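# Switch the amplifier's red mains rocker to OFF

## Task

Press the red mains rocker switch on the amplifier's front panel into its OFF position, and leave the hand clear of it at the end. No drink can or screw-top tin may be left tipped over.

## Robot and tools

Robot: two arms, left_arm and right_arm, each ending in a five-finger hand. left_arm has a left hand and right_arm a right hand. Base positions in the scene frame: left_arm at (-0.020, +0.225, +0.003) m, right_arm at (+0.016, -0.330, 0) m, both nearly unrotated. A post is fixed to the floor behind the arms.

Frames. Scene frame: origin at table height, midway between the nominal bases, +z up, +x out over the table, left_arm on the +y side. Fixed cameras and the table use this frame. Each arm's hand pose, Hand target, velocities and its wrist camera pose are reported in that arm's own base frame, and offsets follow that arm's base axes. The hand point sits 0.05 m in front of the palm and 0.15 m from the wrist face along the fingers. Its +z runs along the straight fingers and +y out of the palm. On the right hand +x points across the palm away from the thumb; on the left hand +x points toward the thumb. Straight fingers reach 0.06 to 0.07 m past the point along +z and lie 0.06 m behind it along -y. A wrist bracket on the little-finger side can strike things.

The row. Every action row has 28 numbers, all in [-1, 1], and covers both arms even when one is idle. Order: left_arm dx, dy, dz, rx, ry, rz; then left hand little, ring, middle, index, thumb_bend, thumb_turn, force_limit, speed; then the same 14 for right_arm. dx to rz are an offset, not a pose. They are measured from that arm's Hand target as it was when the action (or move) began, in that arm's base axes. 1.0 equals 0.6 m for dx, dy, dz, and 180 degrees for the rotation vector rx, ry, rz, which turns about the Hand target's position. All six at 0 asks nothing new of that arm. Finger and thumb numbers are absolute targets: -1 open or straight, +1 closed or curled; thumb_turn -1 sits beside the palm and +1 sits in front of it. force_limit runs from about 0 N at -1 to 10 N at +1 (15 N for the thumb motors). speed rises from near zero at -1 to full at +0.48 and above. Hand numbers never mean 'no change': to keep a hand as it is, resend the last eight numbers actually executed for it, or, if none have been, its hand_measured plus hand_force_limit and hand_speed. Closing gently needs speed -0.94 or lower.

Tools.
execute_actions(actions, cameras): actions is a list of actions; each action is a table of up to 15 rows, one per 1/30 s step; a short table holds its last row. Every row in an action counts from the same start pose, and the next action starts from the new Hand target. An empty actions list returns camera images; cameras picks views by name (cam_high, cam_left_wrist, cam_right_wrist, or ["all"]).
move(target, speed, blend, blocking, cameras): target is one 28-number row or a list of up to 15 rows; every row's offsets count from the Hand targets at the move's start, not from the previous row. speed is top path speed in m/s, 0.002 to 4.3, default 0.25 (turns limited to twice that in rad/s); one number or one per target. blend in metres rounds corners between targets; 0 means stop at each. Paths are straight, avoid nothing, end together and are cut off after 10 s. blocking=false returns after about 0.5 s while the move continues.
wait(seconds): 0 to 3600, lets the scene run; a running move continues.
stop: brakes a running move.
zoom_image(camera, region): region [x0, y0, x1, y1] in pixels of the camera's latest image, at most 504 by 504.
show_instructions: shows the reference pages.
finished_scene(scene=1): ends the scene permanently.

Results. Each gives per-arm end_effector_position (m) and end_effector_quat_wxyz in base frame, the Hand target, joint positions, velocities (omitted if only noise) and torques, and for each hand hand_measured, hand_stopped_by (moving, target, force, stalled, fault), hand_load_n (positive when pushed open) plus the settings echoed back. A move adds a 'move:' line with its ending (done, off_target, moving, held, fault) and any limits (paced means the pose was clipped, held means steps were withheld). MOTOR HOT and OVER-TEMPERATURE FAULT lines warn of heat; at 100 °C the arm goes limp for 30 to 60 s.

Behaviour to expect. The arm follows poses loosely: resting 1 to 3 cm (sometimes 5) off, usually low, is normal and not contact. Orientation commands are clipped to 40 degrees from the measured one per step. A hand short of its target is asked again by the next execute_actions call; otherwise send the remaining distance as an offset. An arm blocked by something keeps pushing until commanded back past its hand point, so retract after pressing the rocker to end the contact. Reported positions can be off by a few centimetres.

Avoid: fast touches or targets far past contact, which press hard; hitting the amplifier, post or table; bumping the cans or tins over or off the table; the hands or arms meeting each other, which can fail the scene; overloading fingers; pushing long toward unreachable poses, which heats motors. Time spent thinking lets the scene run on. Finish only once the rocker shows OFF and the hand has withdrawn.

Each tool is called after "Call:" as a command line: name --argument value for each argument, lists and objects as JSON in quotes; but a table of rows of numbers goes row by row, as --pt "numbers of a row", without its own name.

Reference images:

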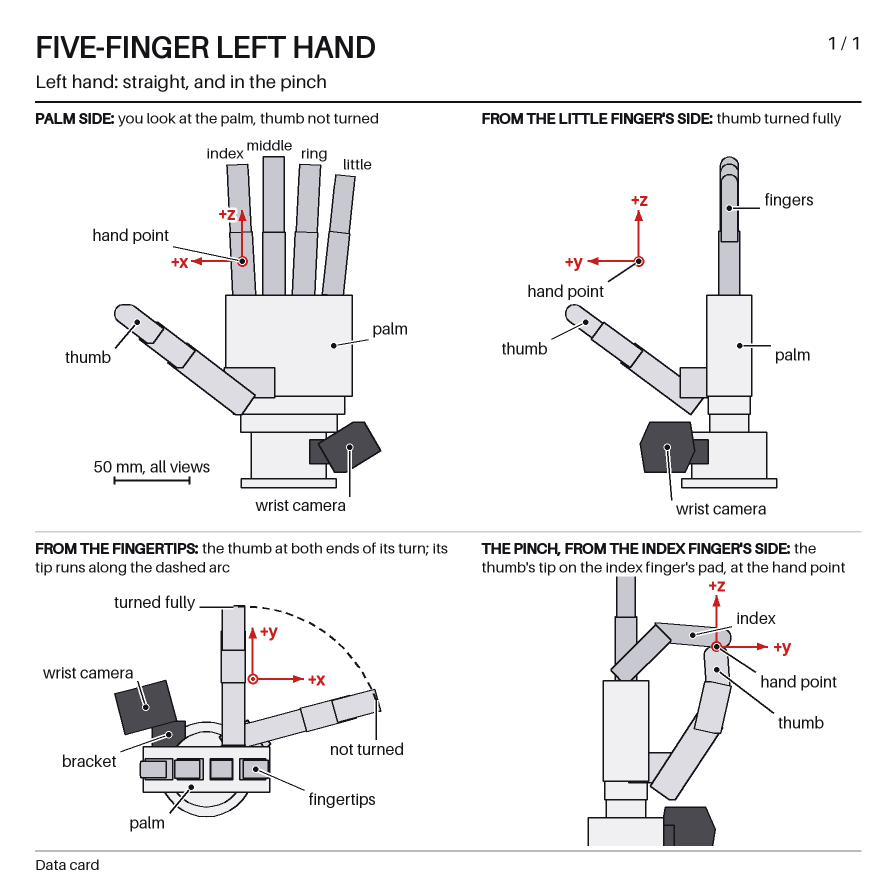

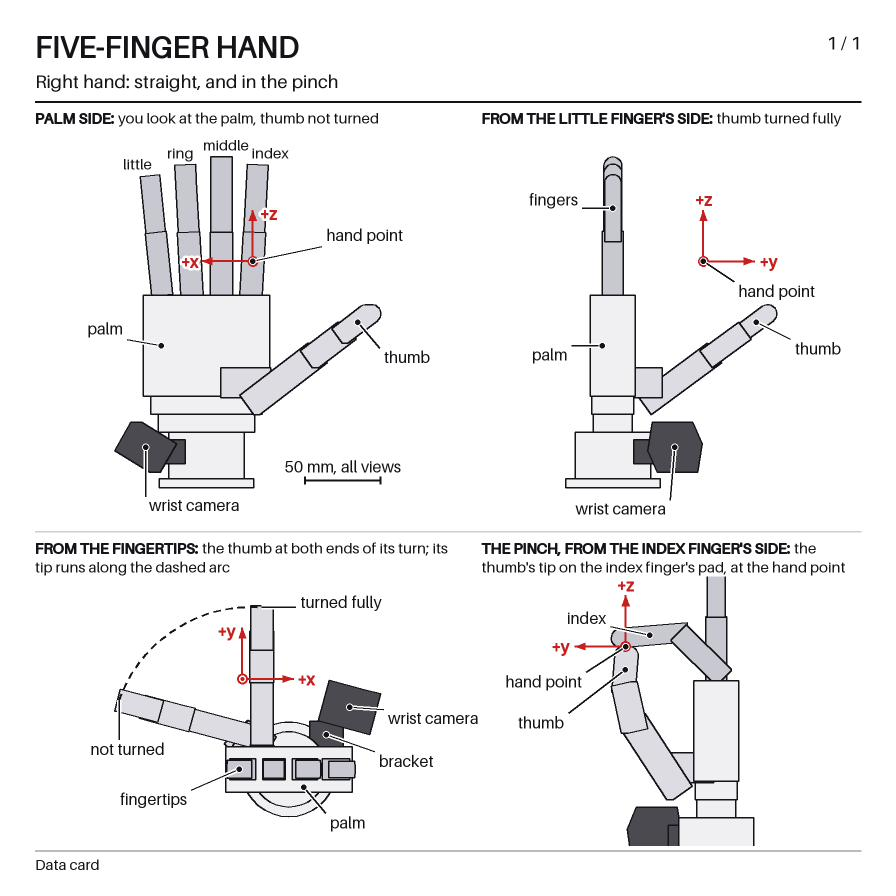

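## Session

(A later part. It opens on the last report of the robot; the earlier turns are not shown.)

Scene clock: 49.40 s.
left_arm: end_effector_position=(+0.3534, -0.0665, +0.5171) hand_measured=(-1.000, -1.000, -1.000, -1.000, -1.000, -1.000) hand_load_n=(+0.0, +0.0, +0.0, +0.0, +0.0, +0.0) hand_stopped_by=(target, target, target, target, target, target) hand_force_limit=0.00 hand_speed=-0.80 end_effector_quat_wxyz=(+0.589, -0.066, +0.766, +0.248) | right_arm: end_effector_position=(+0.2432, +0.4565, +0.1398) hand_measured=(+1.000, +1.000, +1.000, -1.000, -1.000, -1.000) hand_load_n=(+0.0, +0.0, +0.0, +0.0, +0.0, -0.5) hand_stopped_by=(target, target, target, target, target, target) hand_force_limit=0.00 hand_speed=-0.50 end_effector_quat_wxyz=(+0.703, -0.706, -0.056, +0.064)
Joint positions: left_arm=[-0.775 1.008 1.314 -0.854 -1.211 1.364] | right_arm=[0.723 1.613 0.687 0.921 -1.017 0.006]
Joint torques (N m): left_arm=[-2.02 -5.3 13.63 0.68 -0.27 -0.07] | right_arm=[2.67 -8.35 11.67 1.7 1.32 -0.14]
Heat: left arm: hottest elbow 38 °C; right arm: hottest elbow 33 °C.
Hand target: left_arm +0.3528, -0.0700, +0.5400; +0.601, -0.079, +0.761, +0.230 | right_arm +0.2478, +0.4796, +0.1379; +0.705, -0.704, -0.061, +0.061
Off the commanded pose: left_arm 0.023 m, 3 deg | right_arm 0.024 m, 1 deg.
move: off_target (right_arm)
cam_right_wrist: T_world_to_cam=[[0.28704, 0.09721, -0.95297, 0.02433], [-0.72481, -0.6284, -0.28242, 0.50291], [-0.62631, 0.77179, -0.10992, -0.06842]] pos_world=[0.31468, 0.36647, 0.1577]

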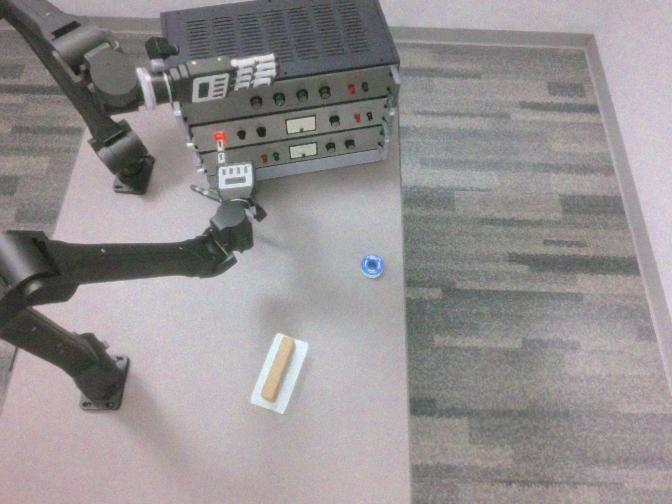

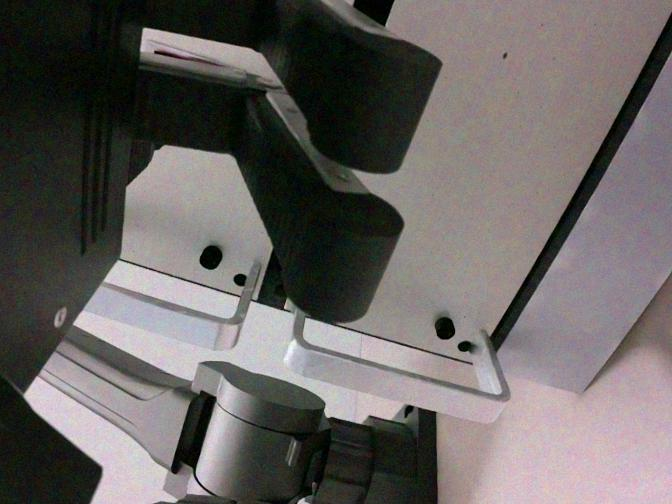

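Call:
move --target '[0,0,0, 0,0,0, -1,-1,-1,-1,-1,-1,0,-0.8, -0.0025,0.0165,-0.002,0,0,0,1,1,1,-1,-1,-1,0,-0.5]' --cameras '["cam_high","cam_right_wrist"]' --speed 0.04

Call:
zoom_image --camera "cam_high" --region '[180, 110, 300, 200]'

Call:
zoom_image --camera "cam_right_wrist" --region '[130, 0, 330, 150]'

Scene clock: 50.50 s.
left_arm: end_effector_position=(+0.3534, -0.0665, +0.5171) hand_measured=(-1.000, -1.000, -1.000, -1.000, -1.000, -1.000) hand_load_n=(+0.0, +0.0, +0.0, +0.0, +0.0, +0.0) hand_stopped_by=(target, target, target, target, target, target) hand_force_limit=0.00 hand_speed=-0.80 end_effector_quat_wxyz=(+0.589, -0.066, +0.766, +0.248) | right_arm: end_effector_position=(+0.2433, +0.4573, +0.1397) hand_measured=(+1.000, +1.000, +1.000, -1.000, -1.000, -1.000) hand_load_n=(+0.0, +0.0, +0.0, +0.0, +0.0, +0.0) hand_stopped_by=(target, target, target, target, target, target) hand_force_limit=0.00 hand_speed=-0.50 end_effector_quat_wxyz=(+0.704, -0.705, -0.055, +0.063)
Joint positions: left_arm=[-0.775 1.008 1.314 -0.854 -1.211 1.364] | right_arm=[0.725 1.615 0.687 0.925 -1.013 0.01]
Joint torques (N m): left_arm=[-2.32 -5.25 13.57 0.68 -0.27 -0.08] | right_arm=[4.07 -8.18 12.74 1.62 1.95 -0.15]
Heat: left arm: hottest elbow 38 °C; right arm: hottest elbow 33 °C.
Hand target: left_arm +0.3528, -0.0700, +0.5400; +0.601, -0.079, +0.761, +0.230 | right_arm +0.2462, +0.4896, +0.1367; +0.705, -0.704, -0.061, +0.061
Off the commanded pose: left_arm 0.023 m, 3 deg | right_arm 0.033 m, 1 deg.
move: off_target (right_arm)
cam_right_wrist: T_world_to_cam=[[0.28628, 0.09774, -0.95315, 0.02408], [-0.72652, -0.62641, -0.28245, 0.50294], [-0.62466, 0.77334, -0.10832, -0.07031]] pos_world=[0.31458, 0.36706, 0.15739]

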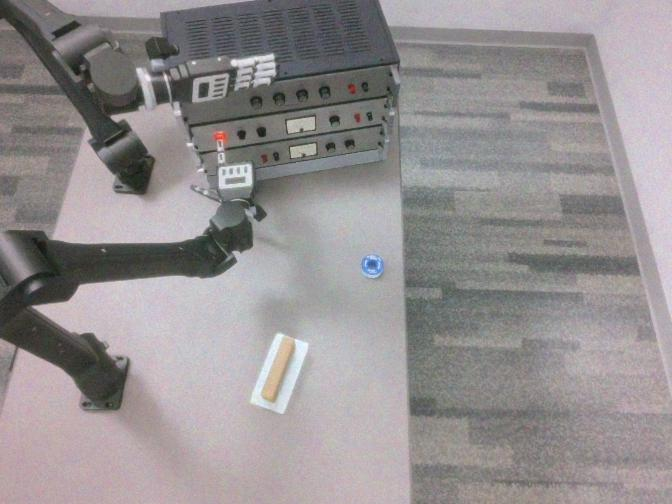

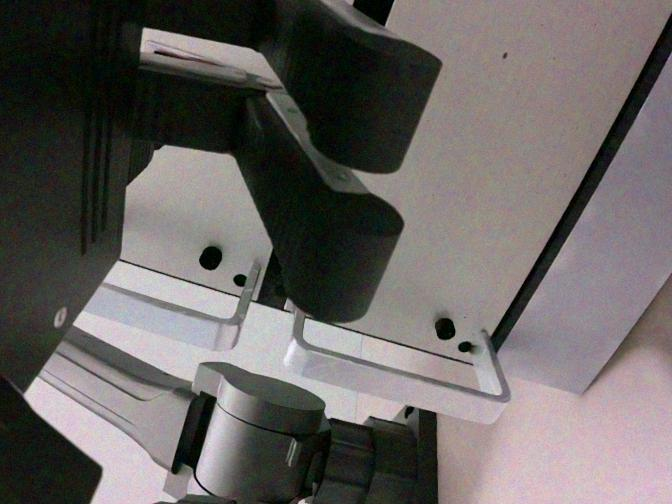

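Scaled by 4.200 from the camera's image (finer frame: 960x720).

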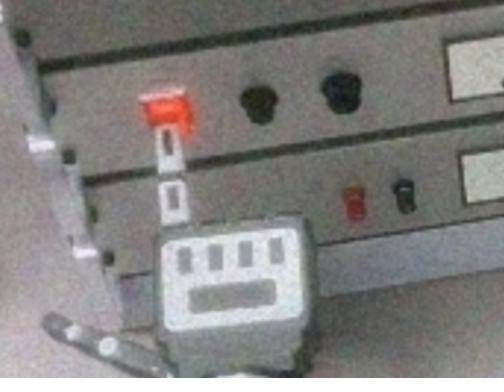

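Scaled by 2.520 from the camera's image (finer frame: 960x720).

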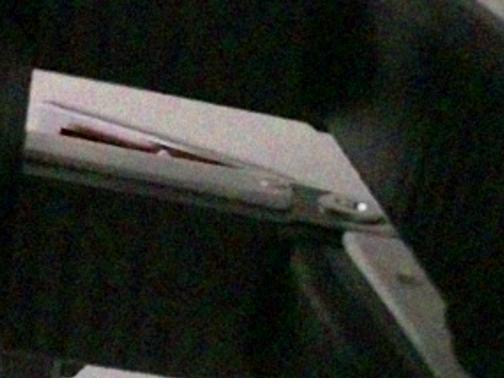

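Call:
move --pt "0 0 0 0 0 0 -1 -1 -1 -1 -1 -1 0 -0.8 0.004 -0.0667 0 0 0 0 1 1 1 -1 -1 -1 0 -0.5" --pt "0 0 0 0 0 0 -1 -1 -1 -1 -1 -1 0 -0.8 0.004 -0.0667 -0.0133 0 0 0 1 1 1 -1 -1 -1 0 -0.5" --cameras '["cam_high","cam_right_wrist"]' --speed 0.05

Call:
zoom_image --camera "cam_high" --region '[180, 110, 300, 200]'

Call:
zoom_image --camera "cam_right_wrist" --region '[130, 0, 330, 150]'

Scene clock: 56.00 s.
left_arm: end_effector_position=(+0.3534, -0.0665, +0.5171) hand_measured=(-1.000, -1.000, -1.000, -1.000, -1.000, -1.000) hand_load_n=(+0.0, +0.0, +0.5, +0.0, +0.0, +0.0) hand_stopped_by=(target, target, target, target, target, target) hand_force_limit=0.00 hand_speed=-0.80 end_effector_quat_wxyz=(+0.589, -0.066, +0.766, +0.248) | right_arm: end_effector_position=(+0.2443, +0.4509, +0.1319) hand_measured=(+1.000, +1.000, +1.000, -1.000, -1.000, -1.000) hand_load_n=(+0.0, +0.0, +0.0, +0.0, +0.0, +0.0) hand_stopped_by=(target, target, target, target, target, target) hand_force_limit=0.00 hand_speed=-0.50 end_effector_quat_wxyz=(+0.703, -0.706, -0.058, +0.068)
Joint positions: left_arm=[-0.775 1.008 1.314 -0.854 -1.211 1.364] | right_arm=[0.71 1.632 0.679 0.947 -1.039 0.008]
Joint torques (N m): left_arm=[-2.32 -5.19 13.65 0.76 -0.26 -0.08] | right_arm=[0.03 -10.99 7.27 2.28 -0.12 -0.14]
Heat: left arm: hottest elbow 39 °C; right arm: hottest elbow 33 °C.
Hand target: left_arm +0.3528, -0.0700, +0.5400; +0.601, -0.079, +0.761, +0.230 | right_arm +0.2486, +0.4496, +0.1287; +0.705, -0.704, -0.061, +0.061
Off the commanded pose: left_arm 0.023 m, 3 deg | right_arm 0.006 m, 1 deg.
move: done
cam_right_wrist: T_world_to_cam=[[0.28392, 0.09871, -0.95376, 0.01731], [-0.72017, -0.63475, -0.28008, 0.49935], [-0.63304, 0.76639, -0.10913, -0.0602]] pos_world=[0.3166, 0.36138, 0.14979]

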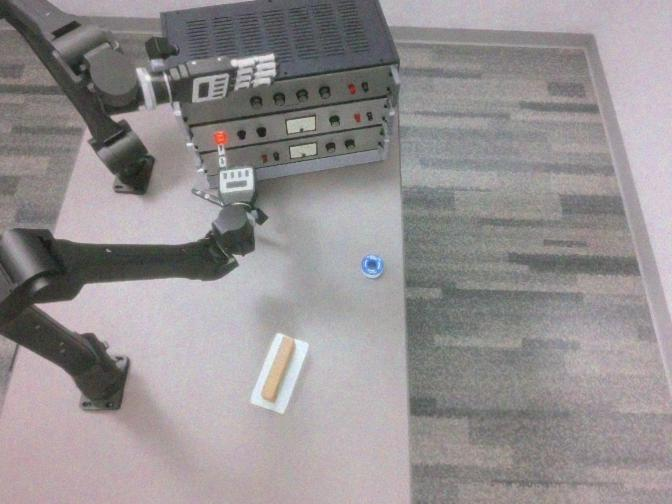

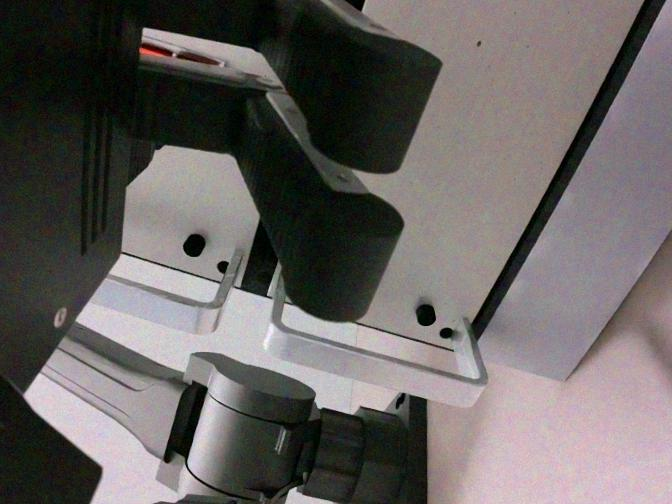

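Scaled by 4.200 from the camera's image (finer frame: 960x720).

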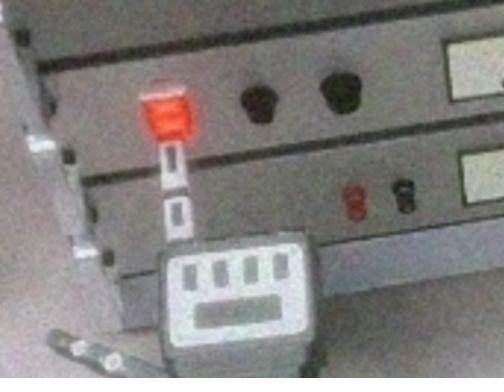

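Scaled by 2.520 from the camera's image (finer frame: 960x720).

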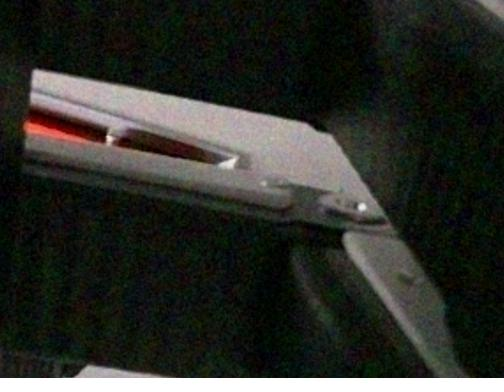

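Call:
move --target '[0,0,0, 0,0,0, -1,-1,-1,-1,-1,-1,0,-0.8, -0.0005,0.05,0.004,0,0,0,1,1,1,-1,-1,-1,0,-0.5]' --cameras '["cam_high","cam_right_wrist"]' --speed 0.04

Call:
zoom_image --camera "cam_high" --region '[180, 110, 300, 200]'

Call:
zoom_image --camera "cam_right_wrist" --region '[130, 0, 330, 150]'

Scene clock: 57.83 s.
left_arm: end_effector_position=(+0.3534, -0.0665, +0.5171) hand_measured=(-1.000, -1.000, -1.000, -1.000, -1.000, -1.000) hand_load_n=(+0.0, +0.0, +0.0, +0.0, +0.0, +0.0) hand_stopped_by=(target, target, target, target, target, target) hand_force_limit=0.00 hand_speed=-0.80 end_effector_quat_wxyz=(+0.589, -0.066, +0.766, +0.248) | right_arm: end_effector_position=(+0.2445, +0.4569, +0.1263) hand_measured=(+1.000, +1.000, +1.000, -1.000, -1.000, -1.000) hand_load_n=(+0.0, +0.0, +0.0, +0.0, +0.0, -0.5) hand_stopped_by=(target, target, target, target, target, target) hand_force_limit=0.00 hand_speed=-0.50 end_effector_quat_wxyz=(+0.701, -0.709, -0.049, +0.065)
Joint positions: left_arm=[-0.775 1.008 1.314 -0.854 -1.211 1.364] | right_arm=[0.723 1.646 0.681 0.948 -1.008 0.008]
Joint torques (N m): left_arm=[-2.32 -5.42 13.68 0.64 -0.27 -0.07] | right_arm=[2.43 -9.99 11.75 1.46 0.87 -0.14]
Heat: left arm: hottest elbow 39 °C; right arm: hottest elbow 33 °C.
Hand target: left_arm +0.3528, -0.0700, +0.5400; +0.601, -0.079, +0.761, +0.230 | right_arm +0.2483, +0.4796, +0.1310; +0.705, -0.704, -0.061, +0.061
Off the commanded pose: left_arm 0.023 m, 3 deg | right_arm 0.023 m, 2 deg.
move: off_target (right_arm)
cam_right_wrist: T_world_to_cam=[[0.27736, 0.0866, -0.95686, 0.01874], [-0.73339, -0.62429, -0.26908, 0.49889], [-0.62066, 0.77638, -0.10964, -0.07282]] pos_world=[0.31548, 0.36637, 0.14419]

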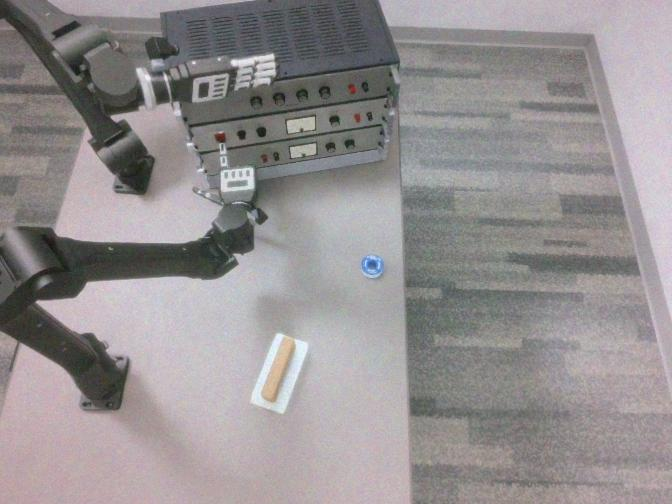

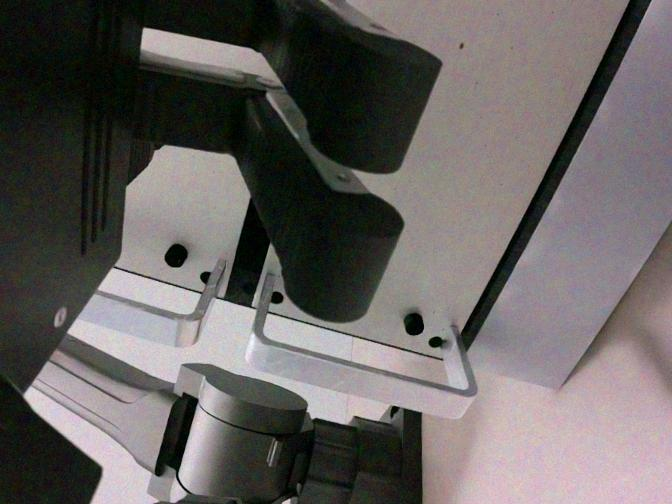

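Scaled by 4.200 from the camera's image (finer frame: 960x720).

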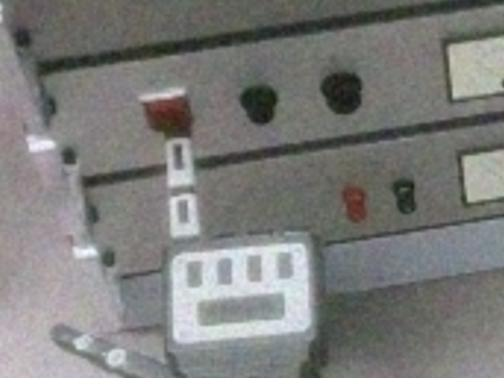

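Scaled by 2.520 from the camera's image (finer frame: 960x720).

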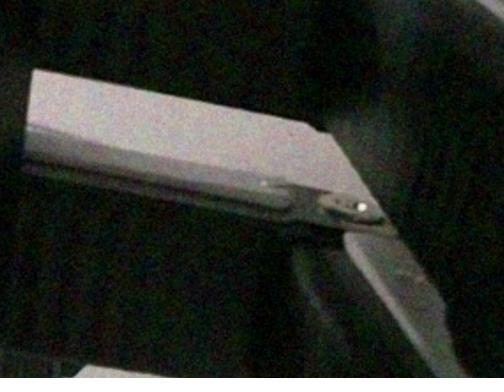

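Call:
move --target '[0,0,0, 0,0,0, -1,-1,-1,-1,-1,-1,0,-0.8, 0.02,-0.15,0,0,0,0,1,1,1,-1,-1,-1,0,-0.5]' --cameras '["cam_high","cam_right_wrist"]' --speed 0.1

Call:
zoom_image --camera "cam_high" --region '[180, 110, 300, 200]'

Call:
zoom_image --camera "cam_right_wrist" --region '[130, 0, 330, 150]'

Scene clock: 59.83 s.
left_arm: end_effector_position=(+0.3534, -0.0665, +0.5171) hand_measured=(-1.000, -1.000, -1.000, -1.000, -1.000, -1.000) hand_load_n=(+0.0, +0.0, +0.0, +0.0, +0.0, +0.0) hand_stopped_by=(target, target, target, target, target, target) hand_force_limit=0.00 hand_speed=-0.80 end_effector_quat_wxyz=(+0.589, -0.066, +0.766, +0.248) | right_arm: end_effector_position=(+0.2571, +0.3906, +0.1233) hand_measured=(+1.000, +1.000, +1.000, -1.000, -1.000, -1.000) hand_load_n=(+0.0, +0.0, +0.0, +0.0, +0.0, +0.0) hand_stopped_by=(target, target, target, target, target, target) hand_force_limit=0.00 hand_speed=-0.50 end_effector_quat_wxyz=(+0.699, -0.710, -0.050, +0.074)
Joint positions: left_arm=[-0.775 1.008 1.314 -0.854 -1.211 1.364] | right_arm=[0.568 1.599 0.607 0.96 -1.179 0.006]
Joint torques (N m): left_arm=[-2.08 -5.36 13.67 0.58 -0.26 -0.07] | right_arm=[0.15 -12.34 6.68 2.24 -0.19 -0.13]
Heat: left arm: hottest elbow 39 °C; right arm: hottest elbow 33 °C.
Hand target: left_arm +0.3528, -0.0700, +0.5400; +0.601, -0.079, +0.761, +0.230 | right_arm +0.2603, +0.3895, +0.1311; +0.705, -0.704, -0.061, +0.061
Off the commanded pose: left_arm 0.023 m, 3 deg | right_arm 0.008 m, 2 deg.
move: done
cam_right_wrist: T_world_to_cam=[[0.26479, 0.08576, -0.96049, 0.02212], [-0.72707, -0.63653, -0.25728, 0.46758], [-0.63345, 0.76646, -0.10619, -0.00725]] pos_world=[0.32952, 0.3013, 0.14078]

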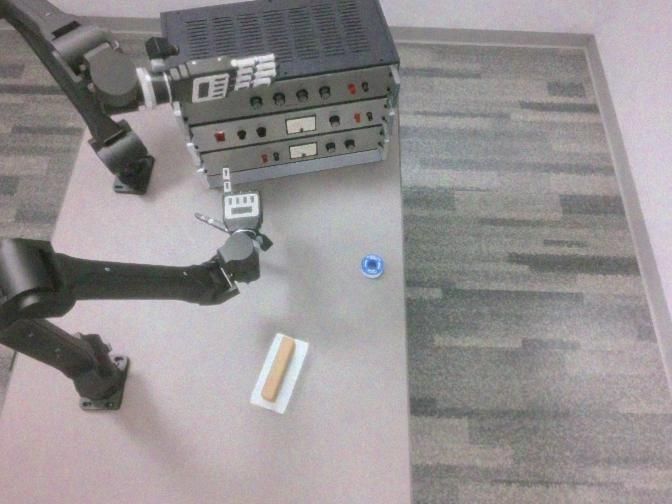

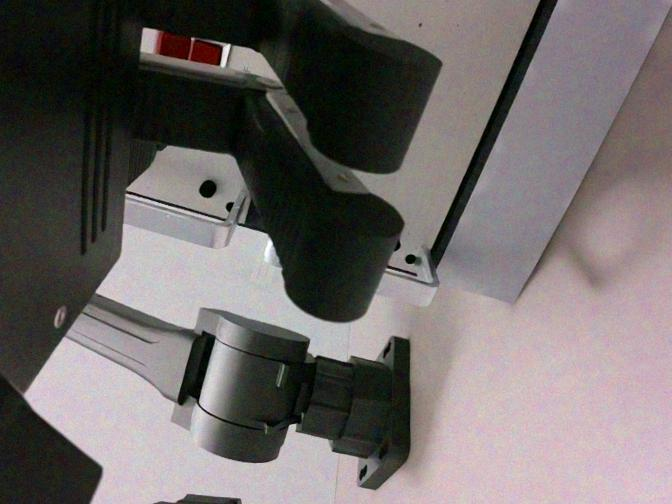

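Scaled by 4.200 from the camera's image (finer frame: 960x720).

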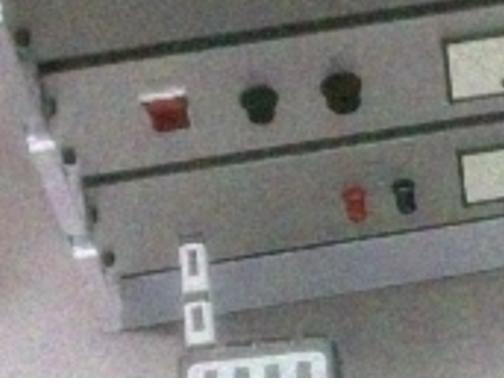

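Scaled by 2.520 from the camera's image (finer frame: 960x720).

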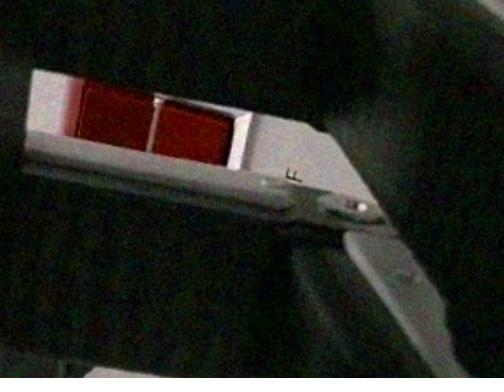

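Call:
finished_scene

The scene is finished: the task was done.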